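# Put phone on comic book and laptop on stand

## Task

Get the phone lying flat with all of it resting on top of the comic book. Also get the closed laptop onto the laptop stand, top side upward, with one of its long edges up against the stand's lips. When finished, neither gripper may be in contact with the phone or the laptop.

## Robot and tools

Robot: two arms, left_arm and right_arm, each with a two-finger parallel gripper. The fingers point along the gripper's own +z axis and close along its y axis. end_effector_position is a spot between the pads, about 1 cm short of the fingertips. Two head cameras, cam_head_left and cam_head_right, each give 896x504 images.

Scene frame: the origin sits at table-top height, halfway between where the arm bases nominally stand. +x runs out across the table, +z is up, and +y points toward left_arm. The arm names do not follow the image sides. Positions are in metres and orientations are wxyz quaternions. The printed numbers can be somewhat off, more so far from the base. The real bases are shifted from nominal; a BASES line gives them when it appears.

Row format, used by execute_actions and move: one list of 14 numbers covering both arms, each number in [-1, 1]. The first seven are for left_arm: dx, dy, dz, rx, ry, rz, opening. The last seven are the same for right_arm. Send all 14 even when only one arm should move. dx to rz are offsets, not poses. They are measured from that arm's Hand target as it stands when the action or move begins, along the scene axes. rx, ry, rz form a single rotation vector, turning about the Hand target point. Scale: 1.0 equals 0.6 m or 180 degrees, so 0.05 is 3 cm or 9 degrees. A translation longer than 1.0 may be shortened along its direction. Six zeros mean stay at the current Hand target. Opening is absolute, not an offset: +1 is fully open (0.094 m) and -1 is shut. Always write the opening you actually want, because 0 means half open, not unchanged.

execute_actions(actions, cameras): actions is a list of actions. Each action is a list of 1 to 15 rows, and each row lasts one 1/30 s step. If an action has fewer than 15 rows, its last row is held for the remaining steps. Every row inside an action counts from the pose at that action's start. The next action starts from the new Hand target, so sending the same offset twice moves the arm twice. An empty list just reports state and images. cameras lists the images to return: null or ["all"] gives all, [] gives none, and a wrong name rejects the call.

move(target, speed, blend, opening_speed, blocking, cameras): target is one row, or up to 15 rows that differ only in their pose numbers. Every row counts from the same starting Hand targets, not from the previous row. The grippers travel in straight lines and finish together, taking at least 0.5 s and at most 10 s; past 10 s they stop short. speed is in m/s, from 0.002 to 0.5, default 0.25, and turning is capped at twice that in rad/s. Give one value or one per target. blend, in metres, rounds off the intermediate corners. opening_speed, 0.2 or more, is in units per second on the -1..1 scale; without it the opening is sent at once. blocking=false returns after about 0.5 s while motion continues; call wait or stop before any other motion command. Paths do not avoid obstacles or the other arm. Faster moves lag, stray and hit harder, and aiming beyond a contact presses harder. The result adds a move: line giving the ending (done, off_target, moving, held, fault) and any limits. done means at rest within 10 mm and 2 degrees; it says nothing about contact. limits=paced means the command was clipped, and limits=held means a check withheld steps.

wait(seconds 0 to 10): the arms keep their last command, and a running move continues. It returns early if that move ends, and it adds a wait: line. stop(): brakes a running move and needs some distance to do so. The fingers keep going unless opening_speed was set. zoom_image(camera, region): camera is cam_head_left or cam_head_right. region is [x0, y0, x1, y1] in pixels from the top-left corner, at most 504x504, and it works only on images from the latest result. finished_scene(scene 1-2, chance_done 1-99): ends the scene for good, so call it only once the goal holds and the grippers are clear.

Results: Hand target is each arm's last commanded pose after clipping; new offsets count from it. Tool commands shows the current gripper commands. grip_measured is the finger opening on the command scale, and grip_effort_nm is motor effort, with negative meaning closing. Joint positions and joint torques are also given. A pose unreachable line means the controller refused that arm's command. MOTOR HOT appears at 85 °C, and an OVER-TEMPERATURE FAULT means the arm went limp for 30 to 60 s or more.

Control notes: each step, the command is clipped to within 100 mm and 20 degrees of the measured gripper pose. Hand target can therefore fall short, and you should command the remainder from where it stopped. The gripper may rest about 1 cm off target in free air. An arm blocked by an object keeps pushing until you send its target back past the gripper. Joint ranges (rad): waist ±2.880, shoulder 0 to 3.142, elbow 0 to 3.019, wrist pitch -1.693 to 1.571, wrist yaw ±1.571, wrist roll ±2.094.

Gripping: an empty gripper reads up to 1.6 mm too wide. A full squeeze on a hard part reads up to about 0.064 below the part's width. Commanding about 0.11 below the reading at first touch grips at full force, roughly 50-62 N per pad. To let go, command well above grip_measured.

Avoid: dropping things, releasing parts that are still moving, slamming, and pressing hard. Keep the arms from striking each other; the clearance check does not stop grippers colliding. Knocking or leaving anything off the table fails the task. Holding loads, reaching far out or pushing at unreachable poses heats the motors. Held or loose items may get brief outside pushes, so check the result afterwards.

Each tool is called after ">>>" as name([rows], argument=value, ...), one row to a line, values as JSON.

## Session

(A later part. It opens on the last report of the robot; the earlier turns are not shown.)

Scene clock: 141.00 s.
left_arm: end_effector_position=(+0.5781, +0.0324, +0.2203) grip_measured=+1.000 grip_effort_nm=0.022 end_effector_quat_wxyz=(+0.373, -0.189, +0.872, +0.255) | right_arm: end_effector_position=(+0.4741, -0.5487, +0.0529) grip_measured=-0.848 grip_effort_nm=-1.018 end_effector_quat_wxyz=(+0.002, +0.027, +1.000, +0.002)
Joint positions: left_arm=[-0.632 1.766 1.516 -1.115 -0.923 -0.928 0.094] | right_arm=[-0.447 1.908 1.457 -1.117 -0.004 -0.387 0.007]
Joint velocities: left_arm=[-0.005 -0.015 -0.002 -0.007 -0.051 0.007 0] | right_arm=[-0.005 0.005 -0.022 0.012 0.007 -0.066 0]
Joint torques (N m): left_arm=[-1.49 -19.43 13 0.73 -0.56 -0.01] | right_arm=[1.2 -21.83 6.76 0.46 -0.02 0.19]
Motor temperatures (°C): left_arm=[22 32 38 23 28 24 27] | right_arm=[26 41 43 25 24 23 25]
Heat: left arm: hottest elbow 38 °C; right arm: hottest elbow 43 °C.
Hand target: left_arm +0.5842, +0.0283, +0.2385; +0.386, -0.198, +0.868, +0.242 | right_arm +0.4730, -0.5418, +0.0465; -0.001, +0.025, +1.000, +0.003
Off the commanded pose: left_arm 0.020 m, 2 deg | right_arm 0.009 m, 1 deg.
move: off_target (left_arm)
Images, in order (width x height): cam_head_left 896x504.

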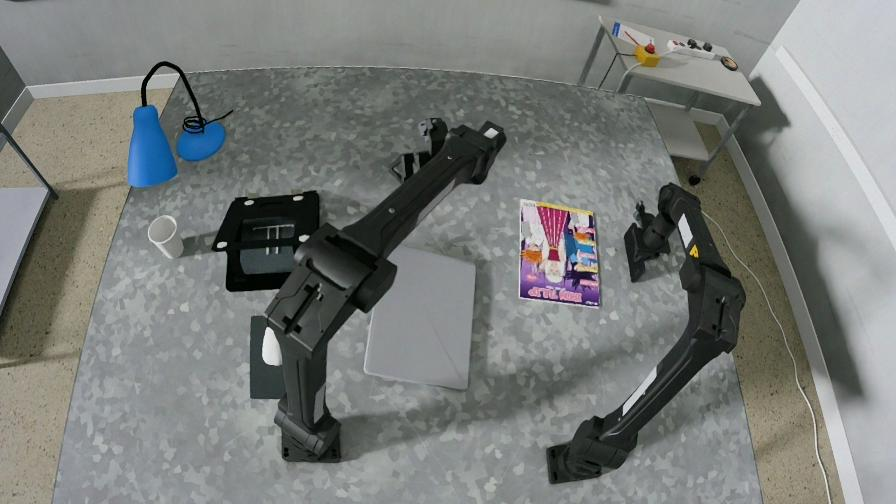

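>>> move(target=[0,0,0,0,0,0,1,0,0,0.17,0,0,0,-0.92], speed=0.1)

>>> zoom_image(camera="cam_head_left", region=[560, 150, 720, 310])

Scene clock: 144.23 s.
left_arm: end_effector_position=(+0.5781, +0.0324, +0.2203) grip_measured=+1.000 grip_effort_nm=0.027 end_effector_quat_wxyz=(+0.373, -0.189, +0.872, +0.255) | right_arm: end_effector_position=(+0.4521, -0.5383, +0.1161) grip_measured=-0.849 grip_effort_nm=-1.033 end_effector_quat_wxyz=(-0.034, +0.027, +0.999, +0.017)
Joint positions: left_arm=[-0.632 1.766 1.516 -1.115 -0.923 -0.928 0.094] | right_arm=[-0.447 1.836 1.525 -1.336 -0.004 -0.387 0.007]
Joint velocities: left_arm=[0.005 -0.005 0.002 0.002 -0.037 -0.095 0] | right_arm=[0.005 -0.015 -0.017 -0.002 0.051 -0.007 0]
Joint torques (N m): left_arm=[-1.49 -19.96 12.97 0.72 -0.54 0] | right_arm=[1.49 -22.48 12.72 -0.66 -0.04 0.22]
Motor temperatures (°C): left_arm=[22 32 38 23 28 24 27] | right_arm=[26 41 44 25 24 23 26]
Heat: left arm: hottest elbow 38 °C; right arm: hottest elbow 44 °C.
Hand target: left_arm +0.5842, +0.0283, +0.2385; +0.386, -0.198, +0.868, +0.242 | right_arm +0.4746, -0.5410, +0.1485; -0.001, +0.025, +1.000, +0.003
Off the commanded pose: left_arm 0.020 m, 2 deg | right_arm 0.039 m, 4 deg.
move: off_target (left_arm, right_arm)

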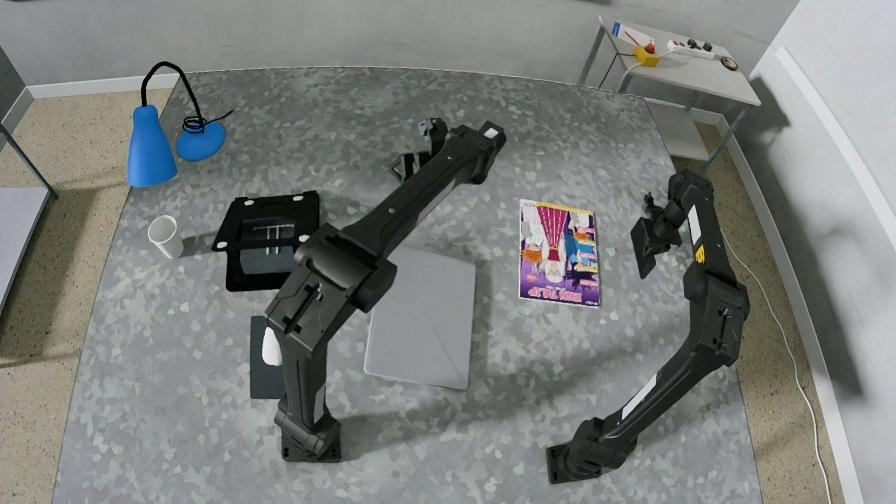

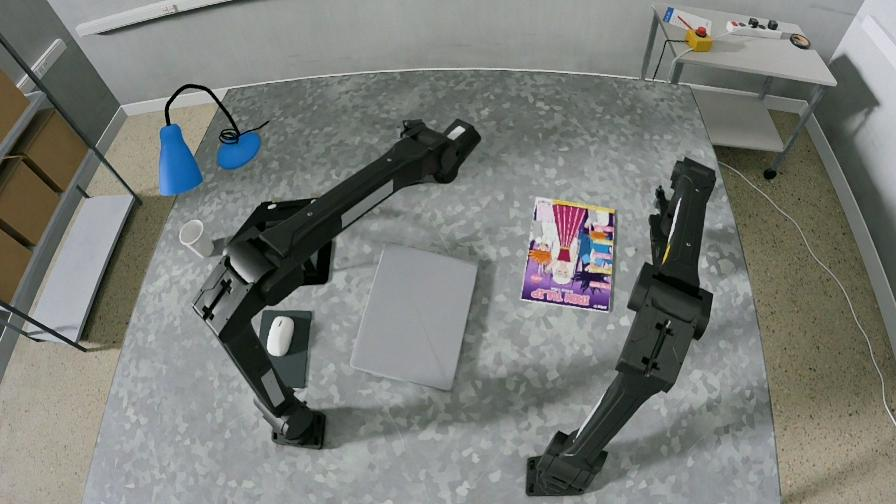

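Scaled by 3.150.

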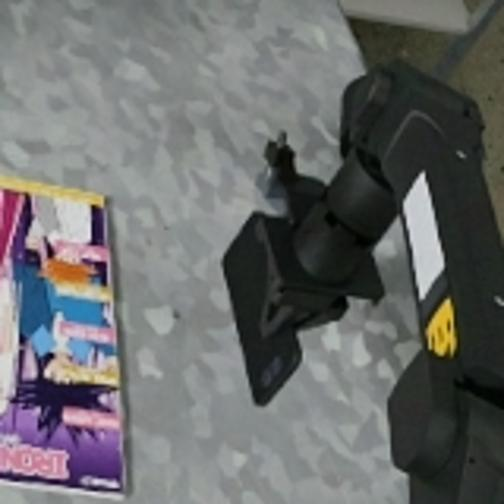

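>>> move(target=[0,0,0,0,0,0,1,0.06,0.19,0.06,0,0,0,-0.92], speed=0.12)

>>> zoom_image(camera="cam_head_left", region=[500, 150, 660, 310])

Scene clock: 171.43 s.
left_arm: end_effector_position=(+0.5781, +0.0324, +0.2203) grip_measured=+1.000 grip_effort_nm=0.022 end_effector_quat_wxyz=(+0.373, -0.189, +0.872, +0.255) | right_arm: end_effector_position=(+0.4912, -0.4241, +0.1460) grip_measured=-0.849 grip_effort_nm=-1.043 end_effector_quat_wxyz=(-0.042, +0.023, +0.999, +0.013)
Joint positions: left_arm=[-0.632 1.766 1.516 -1.115 -0.923 -0.928 0.094] | right_arm=[-0.221 1.823 1.586 -1.422 -0.01 -0.169 0.007]
Joint velocities: left_arm=[-0.015 -0.005 0.002 0.002 -0.095 -0.007 0] | right_arm=[-0.015 -0.015 0.002 -0.007 -0.066 -0.007 -0.001]
Joint torques (N m): left_arm=[-1.26 -19.66 13 0.79 -0.53 0.04] | right_arm=[0.85 -23.12 13.3 -0.42 0.1 0.27]
Motor temperatures (°C): left_arm=[22 32 39 23 28 23 27] | right_arm=[26 39 47 25 24 23 27]
Heat: left arm: hottest elbow 39 °C; right arm: hottest elbow 47 °C.
Hand target: left_arm +0.5842, +0.0283, +0.2385; +0.386, -0.198, +0.868, +0.242 | right_arm +0.5121, -0.4264, +0.1827; -0.003, +0.025, +1.000, +0.004
Off the commanded pose: left_arm 0.020 m, 2 deg | right_arm 0.043 m, 5 deg.
move: off_target (left_arm, right_arm)

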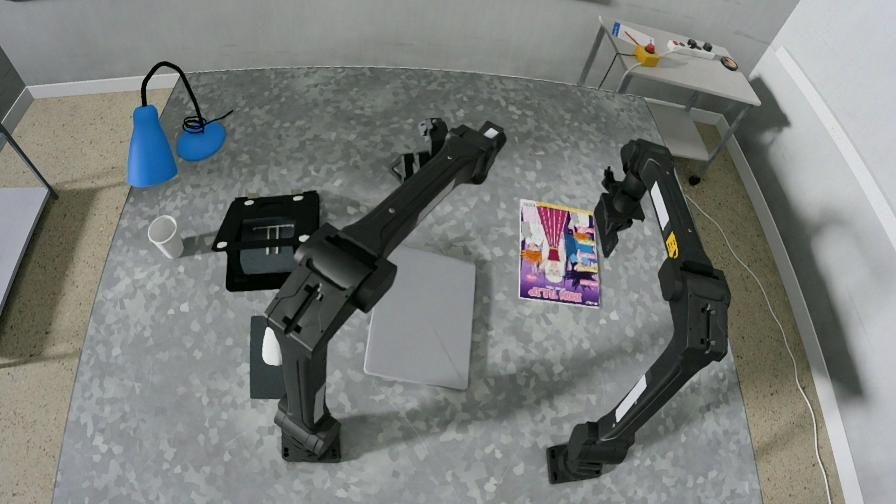

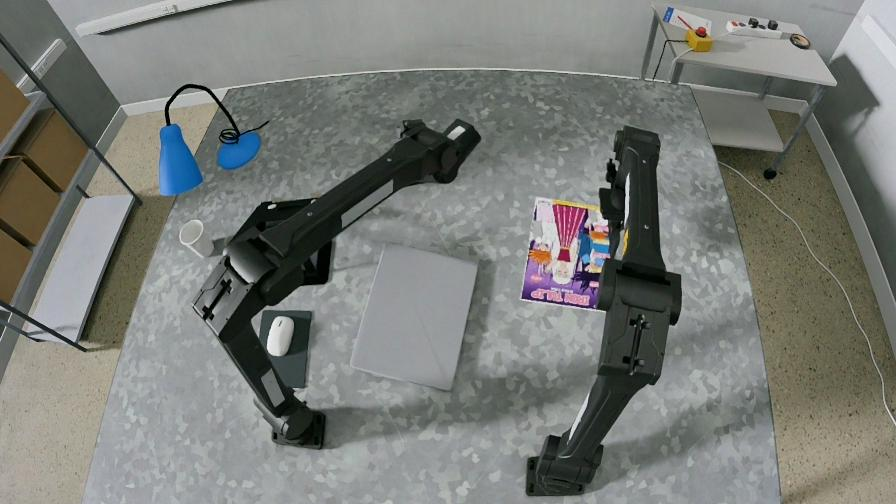

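Scaled by 3.150.

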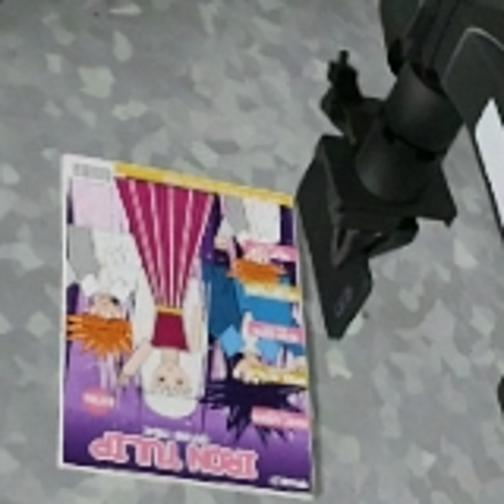

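>>> move(target=[0,0,0,0,0,0,1,0.0,0.0,0.0,0.333,0,0,-0.92], speed=0.2)

>>> zoom_image(camera="cam_head_left", region=[500, 150, 660, 310])

Scene clock: 178.67 s.
left_arm: end_effector_position=(+0.5781, +0.0324, +0.2203) grip_measured=+1.000 grip_effort_nm=0.022 end_effector_quat_wxyz=(+0.373, -0.189, +0.872, +0.255) | right_arm: end_effector_position=(+0.5131, -0.4230, +0.1970) grip_measured=-0.849 grip_effort_nm=-1.038 end_effector_quat_wxyz=(+0.068, +0.049, +0.884, +0.459)
Joint positions: left_arm=[-0.632 1.766 1.516 -1.115 -0.923 -0.928 0.094] | right_arm=[-0.458 1.95 1.705 -1.669 -0.922 -0.514 0.007]
Joint velocities: left_arm=[-0.015 -0.005 -0.012 0.012 -0.051 0.037 0] | right_arm=[-0.015 0.005 0.007 0.002 -0.095 -0.022 -0.001]
Joint torques (N m): left_arm=[-1.03 -19.14 12.74 0.46 -0.56 -0.06] | right_arm=[-0.09 -20.54 7.8 -0.84 -0.77 -0.08]
Motor temperatures (°C): left_arm=[22 32 39 23 28 23 27] | right_arm=[26 39 48 25 24 23 27]
Heat: left arm: hottest elbow 39 °C; right arm: hottest elbow 48 °C.
Hand target: left_arm +0.5842, +0.0283, +0.2385; +0.386, -0.198, +0.868, +0.242 | right_arm +0.5118, -0.4280, +0.1839; -0.007, +0.021, +0.865, +0.501
Off the commanded pose: left_arm 0.020 m, 2 deg | right_arm 0.015 m, 11 deg.
joint sent to its limit (right arm) — joint 4 (wrist pitch), lower limit. The joint targets are off in orientation, not in position.
move: off_target (left_arm, right_arm)

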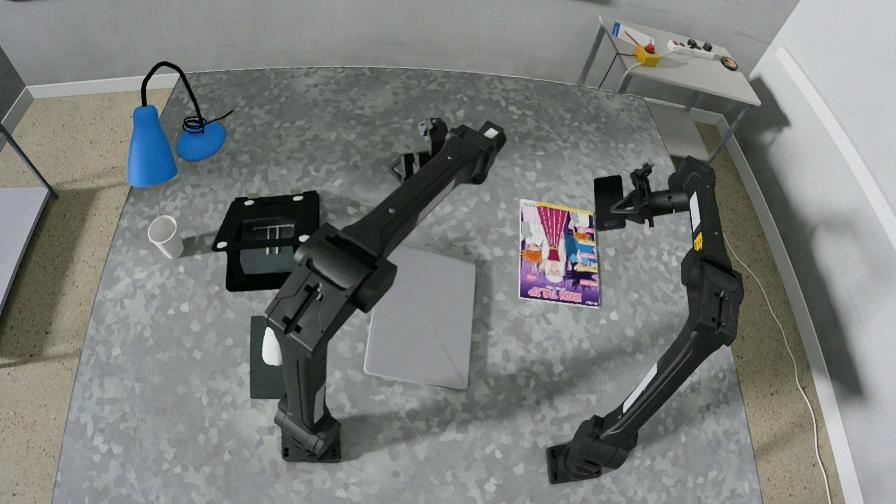

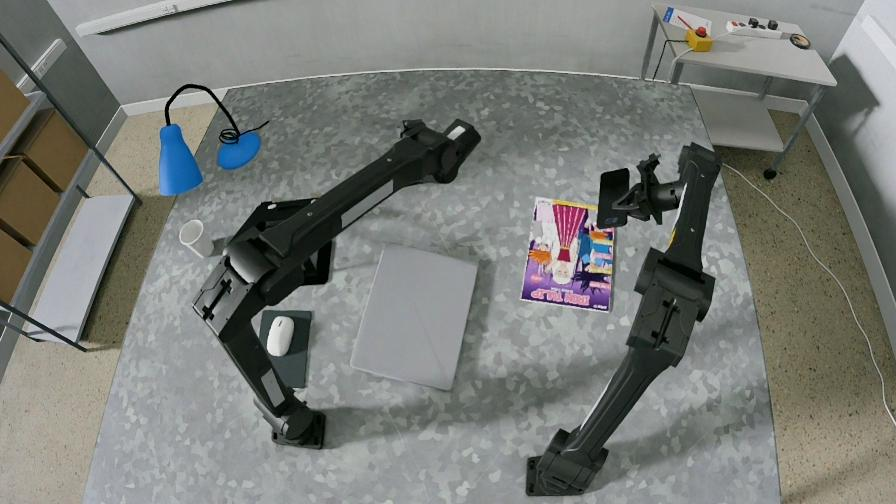

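Scaled by 3.150.

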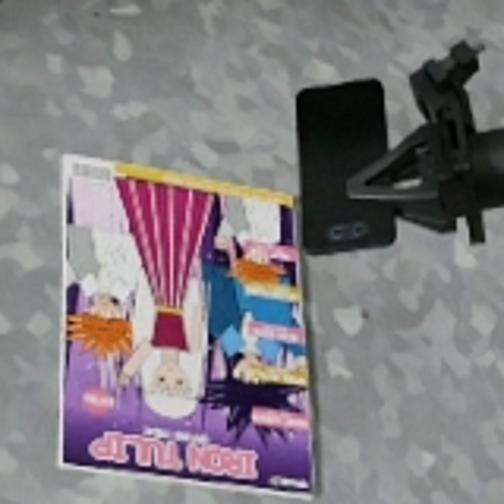

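>>> move(target=[0,0,0,0,0,0,1,-0.03,0.108,-0.13,0,0,0,-0.92], speed=0.12)

>>> zoom_image(camera="cam_head_left", region=[500, 170, 660, 330])

>>> zoom_image(camera="cam_head_right", region=[500, 170, 660, 330])

Scene clock: 189.43 s.
left_arm: end_effector_position=(+0.5781, +0.0324, +0.2203) grip_measured=+1.000 grip_effort_nm=0.022 end_effector_quat_wxyz=(+0.373, -0.189, +0.872, +0.255) | right_arm: end_effector_position=(+0.4916, -0.3687, +0.1184) grip_measured=-0.849 grip_effort_nm=-1.038 end_effector_quat_wxyz=(+0.000, +0.025, +0.868, +0.496)
Joint positions: left_arm=[-0.632 1.766 1.516 -1.115 -0.923 -0.928 0.094] | right_arm=[-0.383 2.029 1.567 -1.634 -0.943 -0.591 0.007]
Joint velocities: left_arm=[-0.015 -0.005 -0.017 -0.007 0.022 -0.037 0] | right_arm=[-0.005 0.005 0.022 -0.002 0.022 -0.037 -0.002]
Joint torques (N m): left_arm=[-2.02 -19.14 12.82 0.68 -0.56 -0.01] | right_arm=[1.14 -20.48 6.64 -0.4 -0.74 0]
Motor temperatures (°C): left_arm=[22 32 39 23 28 23 27] | right_arm=[26 41 47 25 25 23 27]
Heat: left arm: hottest elbow 39 °C; right arm: hottest elbow 47 °C.
Hand target: left_arm +0.5842, +0.0283, +0.2385; +0.386, -0.198, +0.868, +0.242 | right_arm +0.4921, -0.3635, +0.1056; -0.007, +0.023, +0.865, +0.502
Off the commanded pose: left_arm 0.020 m, 2 deg | right_arm 0.014 m, 1 deg.
move: off_target (left_arm, right_arm)

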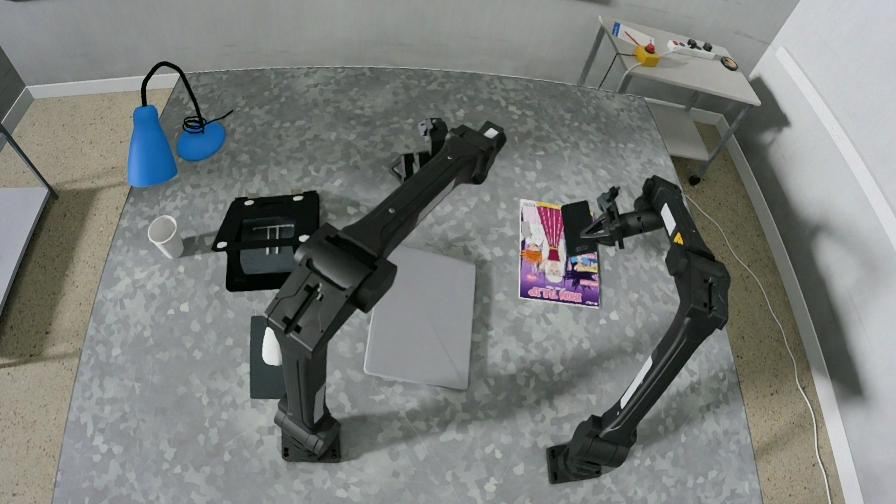

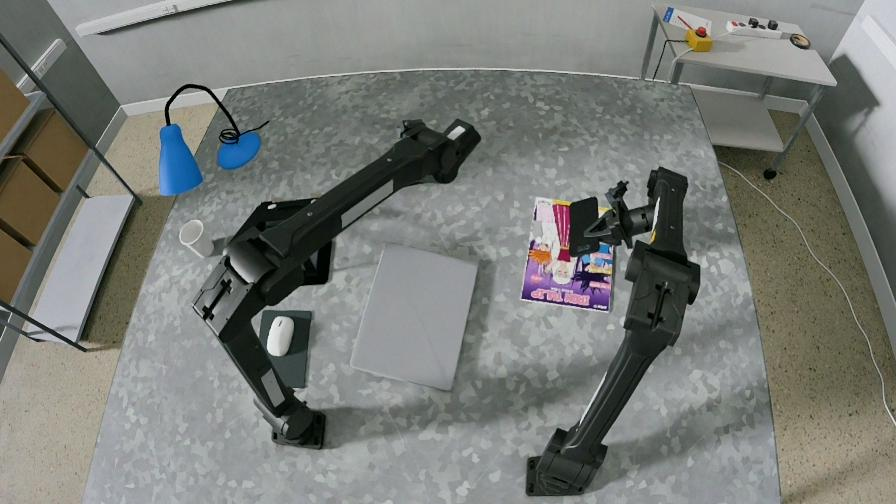

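Scaled by 3.150.

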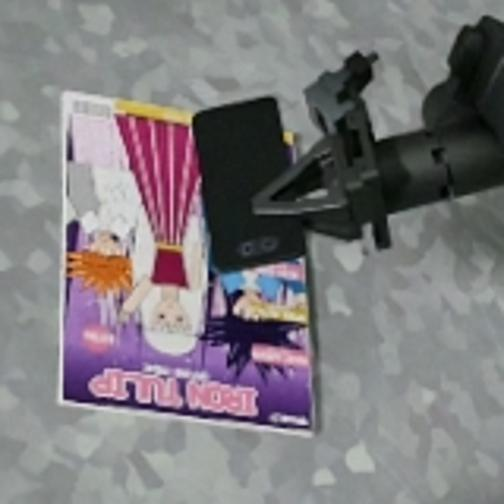

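Scaled by 3.150.

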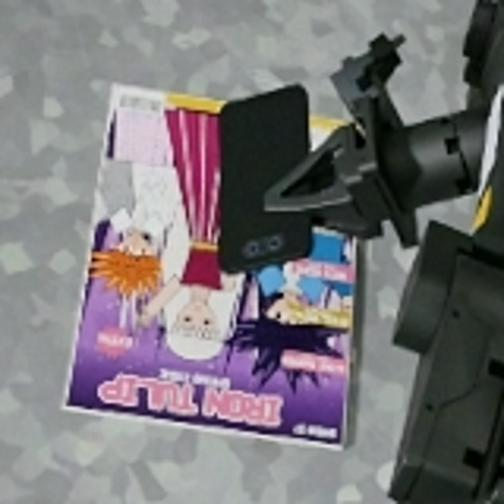

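>>> move(target=[0,0,0,0,0,0,1,-0.01,0.085,-0.07,0.055,0,0,-0.92], speed=0.1)

>>> zoom_image(camera="cam_head_left", region=[500, 170, 660, 330])

>>> zoom_image(camera="cam_head_right", region=[500, 170, 660, 330])

Scene clock: 194.60 s.
left_arm: end_effector_position=(+0.5781, +0.0324, +0.2203) grip_measured=+1.000 grip_effort_nm=0.022 end_effector_quat_wxyz=(+0.373, -0.189, +0.872, +0.255) | right_arm: end_effector_position=(+0.4863, -0.3192, +0.0767) grip_measured=-0.849 grip_effort_nm=-1.038 end_effector_quat_wxyz=(+0.000, +0.024, +0.822, +0.569)
Joint positions: left_arm=[-0.632 1.766 1.516 -1.115 -0.923 -0.928 0.094] | right_arm=[-0.323 2.106 1.475 -1.587 -1.113 -0.67 0.007]
Joint velocities: left_arm=[-0.005 -0.015 0.022 0.012 0.022 -0.022 0] | right_arm=[-0.024 -0.015 -0.012 0.007 -0.022 -0.022 0]
Joint torques (N m): left_arm=[-1.2 -19.43 12.75 0.53 -0.58 0] | right_arm=[1.26 -20.95 5.46 -0.54 -0.72 -0.08]
Motor temperatures (°C): left_arm=[22 32 39 23 28 23 27] | right_arm=[26 41 46 25 25 23 27]
Heat: left arm: hottest elbow 39 °C; right arm: hottest elbow 46 °C.
Hand target: left_arm +0.5842, +0.0283, +0.2385; +0.386, -0.198, +0.868, +0.242 | right_arm +0.4849, -0.3128, +0.0635; -0.008, +0.023, +0.818, +0.574
Off the commanded pose: left_arm 0.020 m, 2 deg | right_arm 0.015 m, 1 deg.
move: off_target (left_arm, right_arm)

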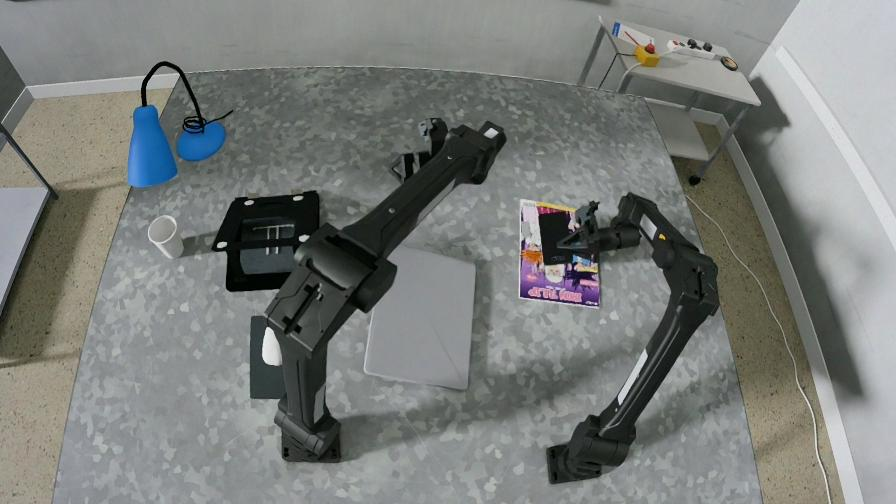

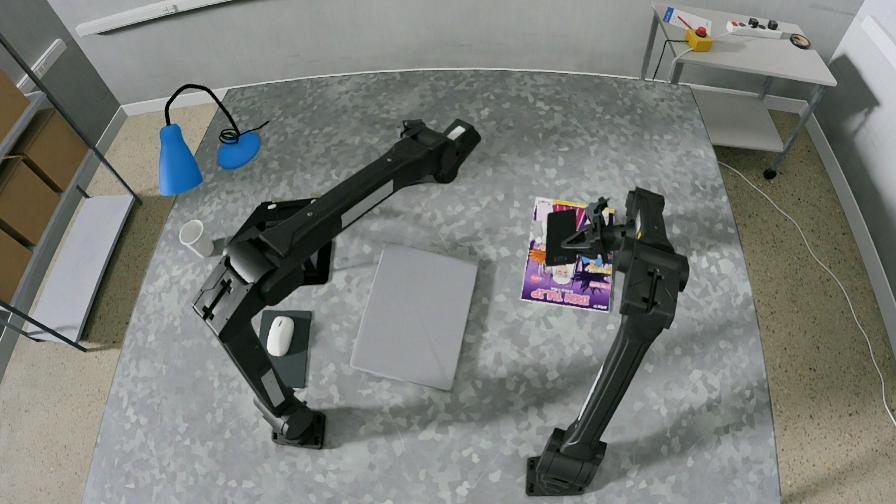

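Scaled by 3.150.

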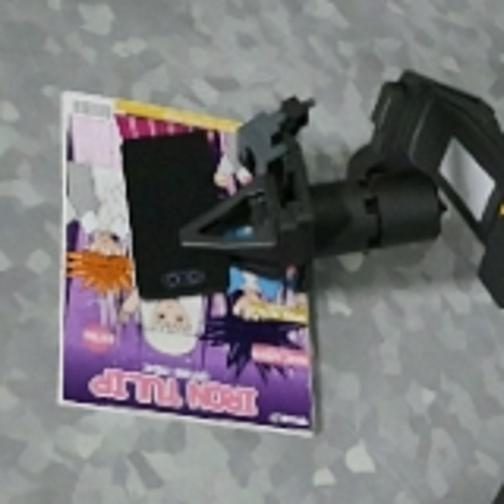

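Scaled by 3.150.

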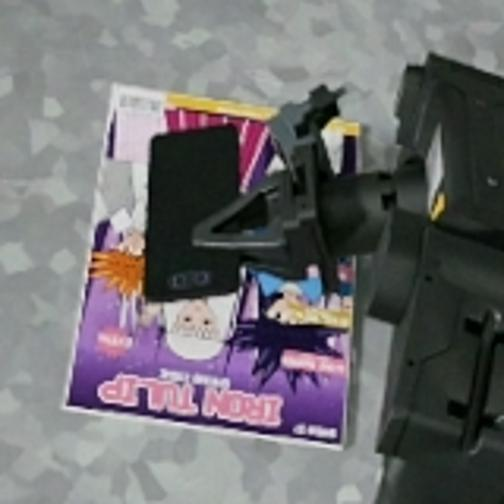

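>>> move(target=[0,0,0,0,0,0,1,-0.018,-0.005,-0.04,0.04,0,0,-0.92], speed=0.06)

>>> zoom_image(camera="cam_head_left", region=[500, 180, 660, 340])

>>> zoom_image(camera="cam_head_right", region=[500, 180, 660, 340])

Scene clock: 201.20 s.
left_arm: end_effector_position=(+0.5781, +0.0324, +0.2203) grip_measured=+1.000 grip_effort_nm=0.022 end_effector_quat_wxyz=(+0.373, -0.189, +0.872, +0.255) | right_arm: end_effector_position=(+0.4791, -0.3131, +0.0520) grip_measured=-0.849 grip_effort_nm=-1.043 end_effector_quat_wxyz=(+0.011, +0.013, +0.793, +0.609)
Joint positions: left_arm=[-0.632 1.766 1.516 -1.115 -0.923 -0.928 0.094] | right_arm=[-0.326 2.19 1.466 -1.664 -1.185 -0.856 0.007]
Joint velocities: left_arm=[-0.005 -0.015 -0.027 -0.017 -0.066 0.022 0] | right_arm=[-0.005 -0.005 0.007 0.012 -0.051 -0.037 0]
Joint torques (N m): left_arm=[-1.79 -19.31 12.64 0.85 -0.56 -0.05] | right_arm=[-0.15 -20.37 4.81 -1.54 -0.63 -0.03]
Motor temperatures (°C): left_arm=[22 32 39 23 28 23 27] | right_arm=[26 41 45 25 25 23 27]
Heat: left arm: hottest elbow 39 °C; right arm: hottest elbow 45 °C.
Hand target: left_arm +0.5842, +0.0283, +0.2385; +0.386, -0.198, +0.868, +0.242 | right_arm +0.4734, -0.3163, +0.0393; -0.008, +0.024, +0.781, +0.624
Off the commanded pose: left_arm 0.020 m, 2 deg | right_arm 0.014 m, 3 deg.
joint sent to its limit (right arm) — joint 4 (wrist pitch), lower limit. The joint targets still meet the commanded pose.
move: off_target (left_arm, right_arm)

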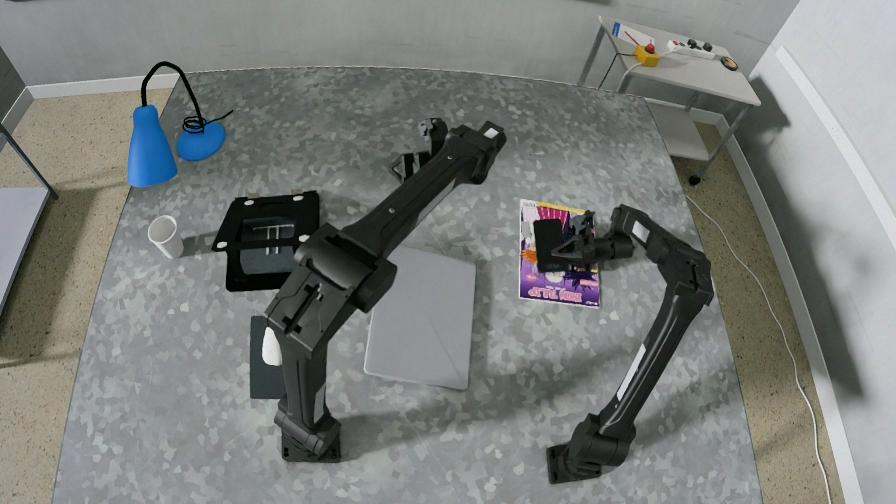

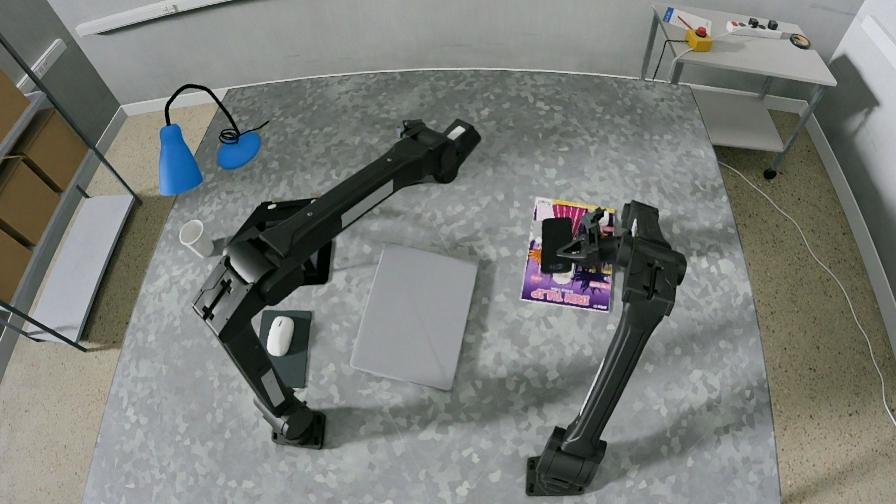

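Scaled by 3.150.

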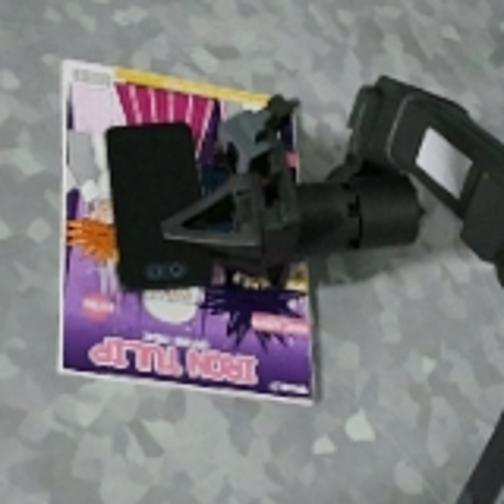

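Scaled by 3.150.

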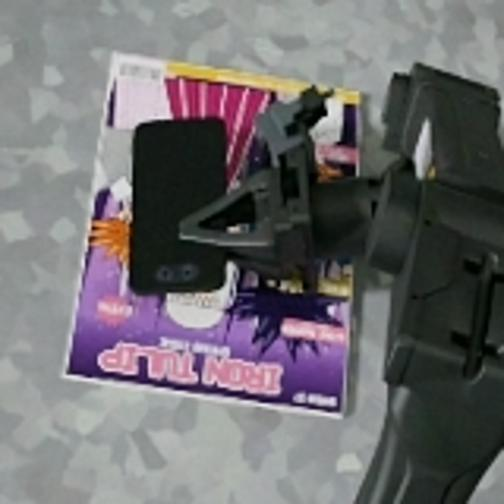

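>>> move(target=[0,0,0,0,0,0,1,0.0,-0.022,-0.025,0.0,0,0,-0.92], speed=0.05)

>>> zoom_image(camera="cam_head_left", region=[500, 180, 660, 340])

>>> zoom_image(camera="cam_head_right", region=[500, 180, 660, 340])

Scene clock: 205.60 s.
left_arm: end_effector_position=(+0.5781, +0.0324, +0.2203) grip_measured=+1.000 grip_effort_nm=0.022 end_effector_quat_wxyz=(+0.373, -0.189, +0.872, +0.255) | right_arm: end_effector_position=(+0.4771, -0.3195, +0.0494) grip_measured=-0.849 grip_effort_nm=-1.038 end_effector_quat_wxyz=(+0.016, +0.006, +0.795, +0.606)
Joint positions: left_arm=[-0.632 1.766 1.516 -1.115 -0.923 -0.928 0.094] | right_arm=[-0.339 2.192 1.466 -1.664 -1.172 -0.88 0.007]
Joint velocities: left_arm=[-0.005 -0.005 -0.002 -0.012 -0.051 -0.022 0] | right_arm=[0.005 -0.015 0.017 0.002 -0.007 0.007 0]
Joint torques (N m): left_arm=[-1.32 -19.08 12.7 0.81 -0.59 -0.07] | right_arm=[-1.08 -17.96 5.81 -1.57 -0.48 -0.04]
Motor temperatures (°C): left_arm=[22 32 39 23 28 23 27] | right_arm=[26 41 44 25 25 23 27]
Heat: left arm: hottest elbow 39 °C; right arm: hottest elbow 44 °C.
Hand target: left_arm +0.5842, +0.0283, +0.2385; +0.386, -0.198, +0.868, +0.242 | right_arm +0.4732, -0.3296, +0.0244; -0.008, +0.024, +0.781, +0.624
Off the commanded pose: left_arm 0.020 m, 2 deg | right_arm 0.027 m, 4 deg.
joint sent to its limit (right arm) — joint 4 (wrist pitch), lower limit. The joint targets still meet the commanded pose.
move: off_target (left_arm, right_arm)

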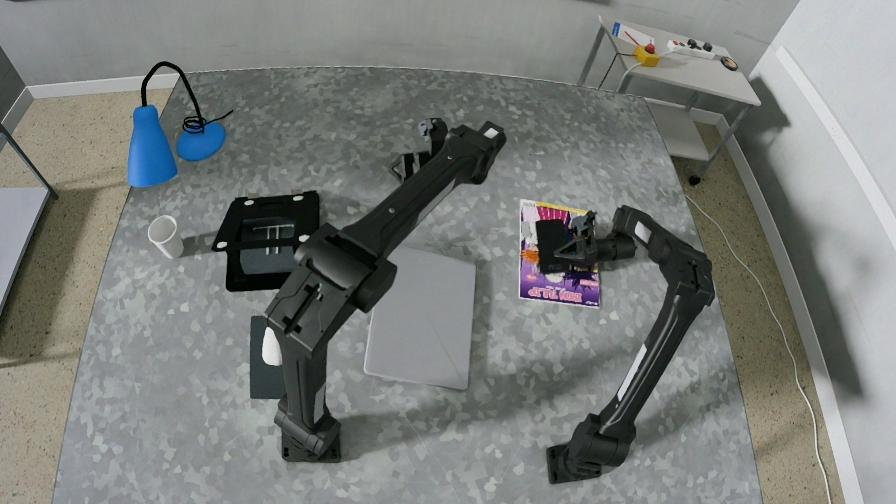

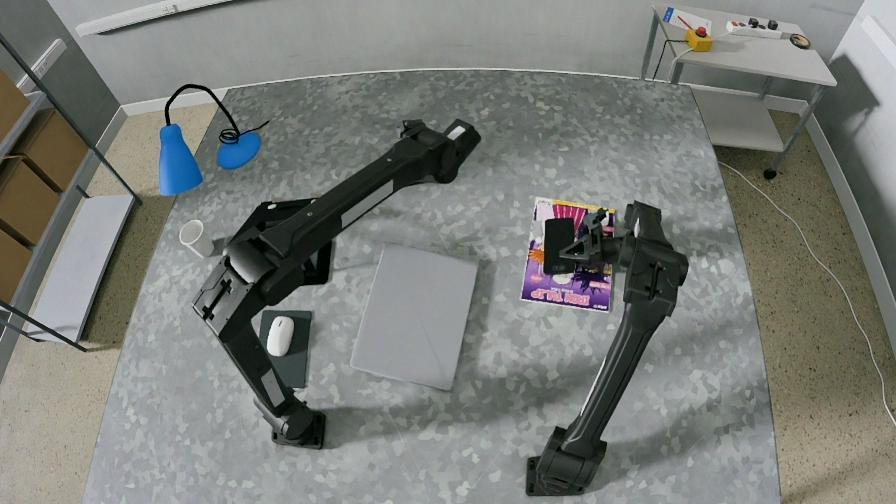

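Scaled by 3.150.

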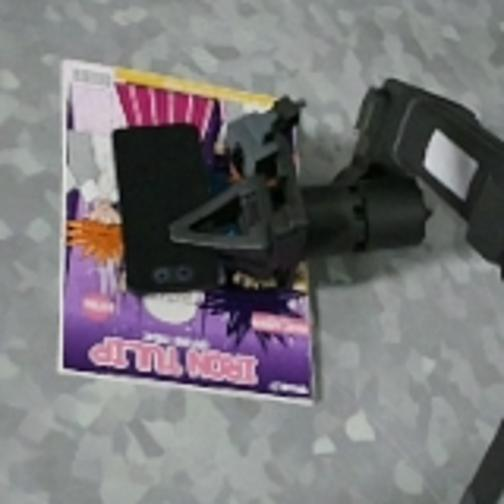

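Scaled by 3.150.

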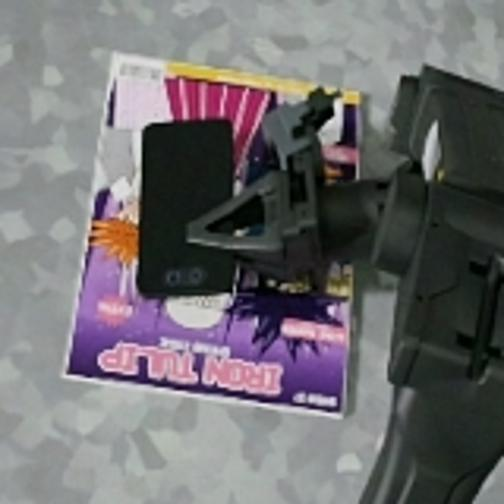

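>>> move(target=[0,0,0,0,0,0,1,0.0,0.0,-0.025,0.0,0,0,-0.92], speed=0.05)

>>> zoom_image(camera="cam_head_left", region=[500, 180, 660, 340])

>>> zoom_image(camera="cam_head_right", region=[500, 180, 660, 340])

Scene clock: 213.67 s.
left_arm: end_effector_position=(+0.5781, +0.0324, +0.2203) grip_measured=+1.000 grip_effort_nm=0.022 end_effector_quat_wxyz=(+0.373, -0.189, +0.872, +0.255) | right_arm: end_effector_position=(+0.4764, -0.3194, +0.0481) grip_measured=-0.849 grip_effort_nm=-1.043 end_effector_quat_wxyz=(+0.021, -0.003, +0.795, +0.606)
Joint positions: left_arm=[-0.632 1.766 1.516 -1.115 -0.923 -0.928 0.094] | right_arm=[-0.339 2.195 1.466 -1.667 -1.17 -0.904 0.007]
Joint velocities: left_arm=[0.005 -0.015 0.002 0.017 0.007 -0.022 0] | right_arm=[0.005 0.015 -0.002 0.002 0.022 -0.037 0.001]
Joint torques (N m): left_arm=[-1.96 -19.49 12.93 0.88 -0.59 -0.08] | right_arm=[-1.08 -15.5 6.22 -1.43 -0.48 -0.03]
Motor temperatures (°C): left_arm=[22 32 39 23 28 23 27] | right_arm=[26 40 43 25 25 23 28]
Heat: left arm: hottest elbow 39 °C; right arm: hottest elbow 43 °C.
Hand target: left_arm +0.5842, +0.0283, +0.2385; +0.386, -0.198, +0.868, +0.242 | right_arm +0.4728, -0.3297, +0.0093; -0.008, +0.024, +0.781, +0.623
Off the commanded pose: left_arm 0.020 m, 2 deg | right_arm 0.040 m, 5 deg.
joint sent to its limit (right arm) — joint 4 (wrist pitch), lower limit. The joint targets are off in position, not in orientation.
move: off_target (left_arm, right_arm)

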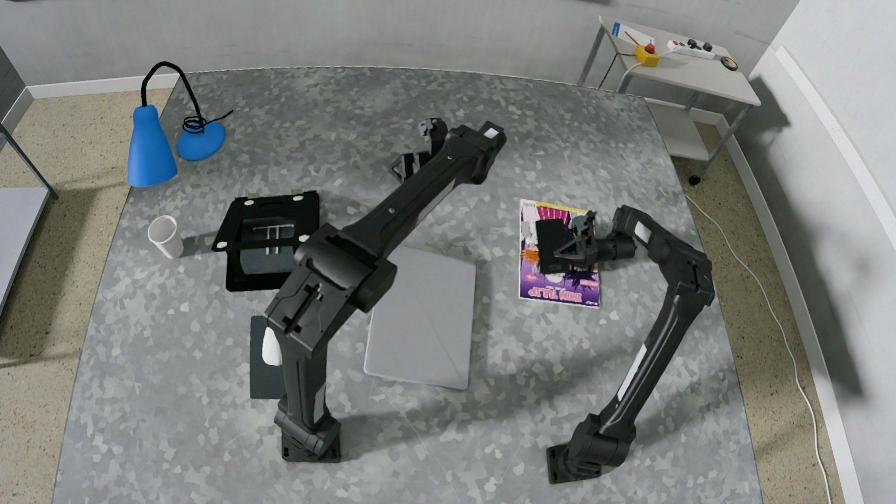

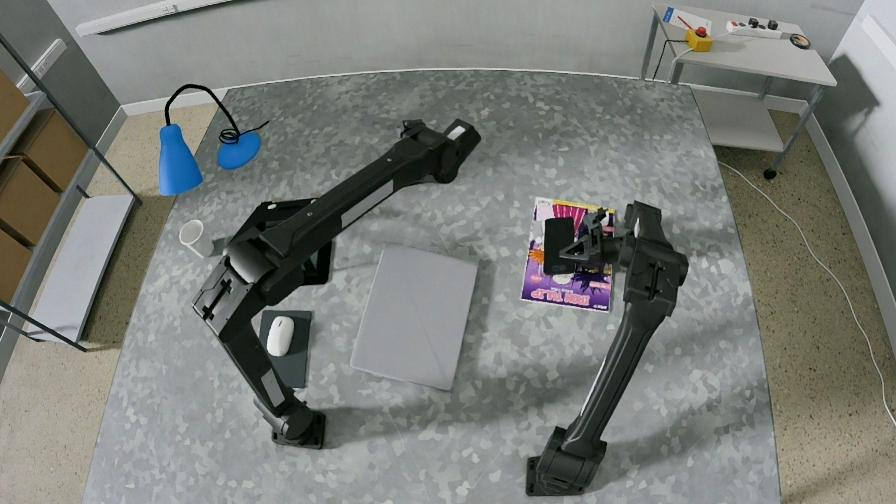

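Scaled by 3.150.

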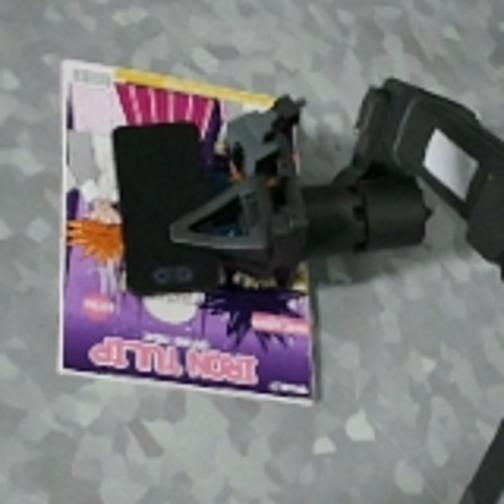

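Scaled by 3.150.

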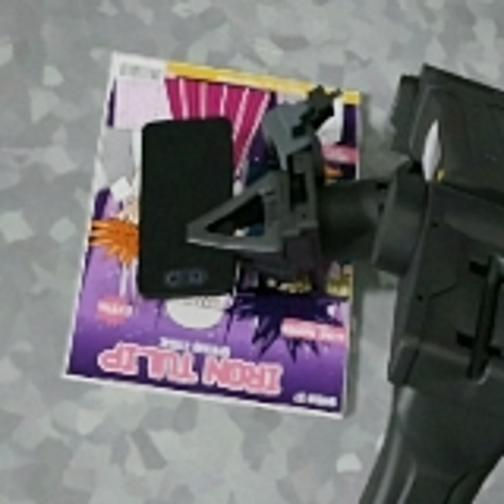

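>>> zoom_image(camera="cam_head_left", region=[515, 205, 615, 285])

>>> zoom_image(camera="cam_head_right", region=[520, 205, 620, 285])

Scaled by 5.040.

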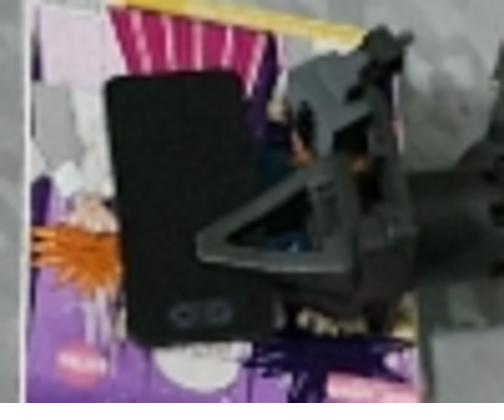

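Scaled by 5.040.

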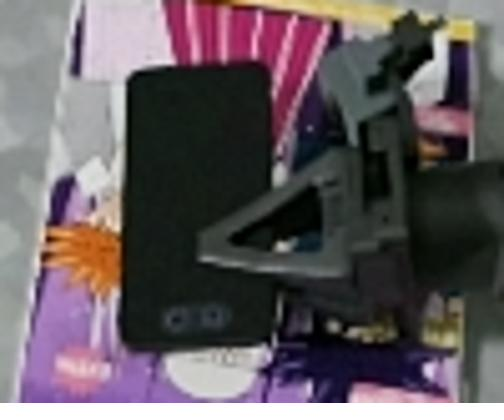

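>>> move(target=[0,0,0,0,0,0,1,0.0,0.0,0.03,-0.072,0,0,-0.92], speed=0.1)

>>> zoom_image(camera="cam_head_left", region=[515, 205, 615, 285])

>>> zoom_image(camera="cam_head_right", region=[520, 205, 620, 285])

Scene clock: 241.30 s.
left_arm: end_effector_position=(+0.5781, +0.0324, +0.2203) grip_measured=+1.000 grip_effort_nm=0.022 end_effector_quat_wxyz=(+0.373, -0.189, +0.872, +0.255) | right_arm: end_effector_position=(+0.4789, -0.3313, +0.0324) grip_measured=-0.849 grip_effort_nm=-1.033 end_effector_quat_wxyz=(+0.008, +0.009, +0.843, +0.537)
Joint positions: left_arm=[-0.632 1.766 1.516 -1.115 -0.923 -0.928 0.094] | right_arm=[-0.34 2.137 1.434 -1.447 -1.042 -0.652 0.007]
Joint velocities: left_arm=[0.005 -0.005 -0.012 -0.007 0.037 -0.022 0] | right_arm=[-0.005 -0.005 -0.017 0.007 -0.037 0.007 0]
Joint torques (N m): left_arm=[-1.08 -19.14 12.75 0.85 -0.65 -0.02] | right_arm=[0.79 -23 4.59 -0.29 -0.01 0.46]
Motor temperatures (°C): left_arm=[22 32 39 23 28 23 27] | right_arm=[26 39 41 25 25 23 28]
Heat: left arm: hottest elbow 39 °C; right arm: hottest elbow 41 °C.
Hand target: left_arm +0.5842, +0.0283, +0.2385; +0.386, -0.198, +0.868, +0.242 | right_arm +0.4733, -0.3293, +0.0279; -0.007, +0.022, +0.846, +0.533
Off the commanded pose: left_arm 0.020 m, 2 deg | right_arm 0.008 m, 2 deg.
move: off_target (left_arm)

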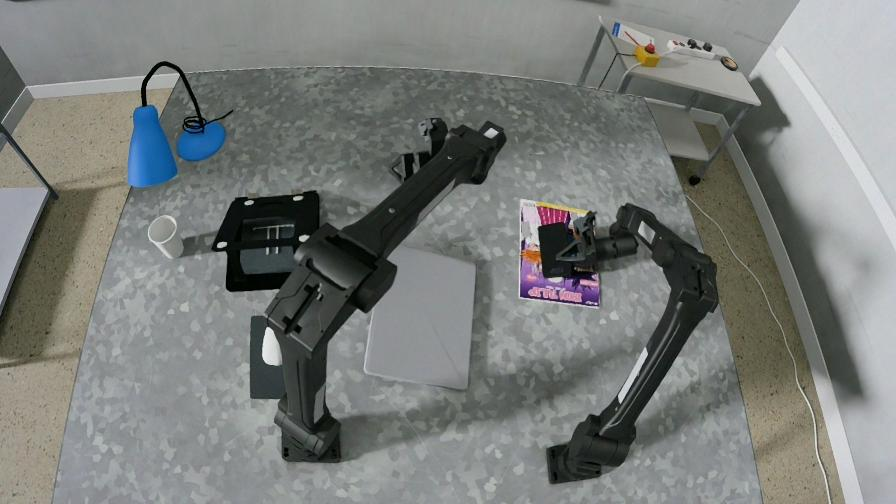

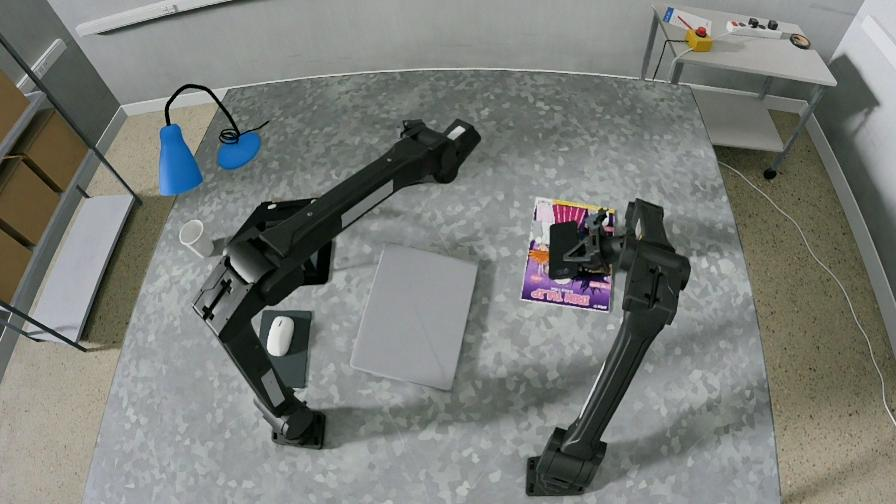

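Scaled by 5.040.

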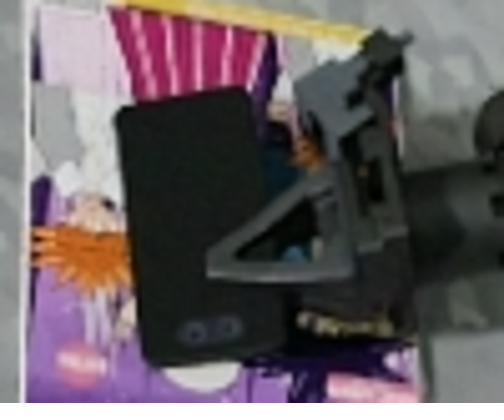

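Scaled by 5.040.

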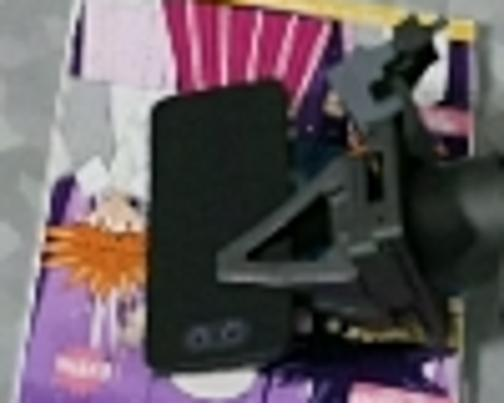

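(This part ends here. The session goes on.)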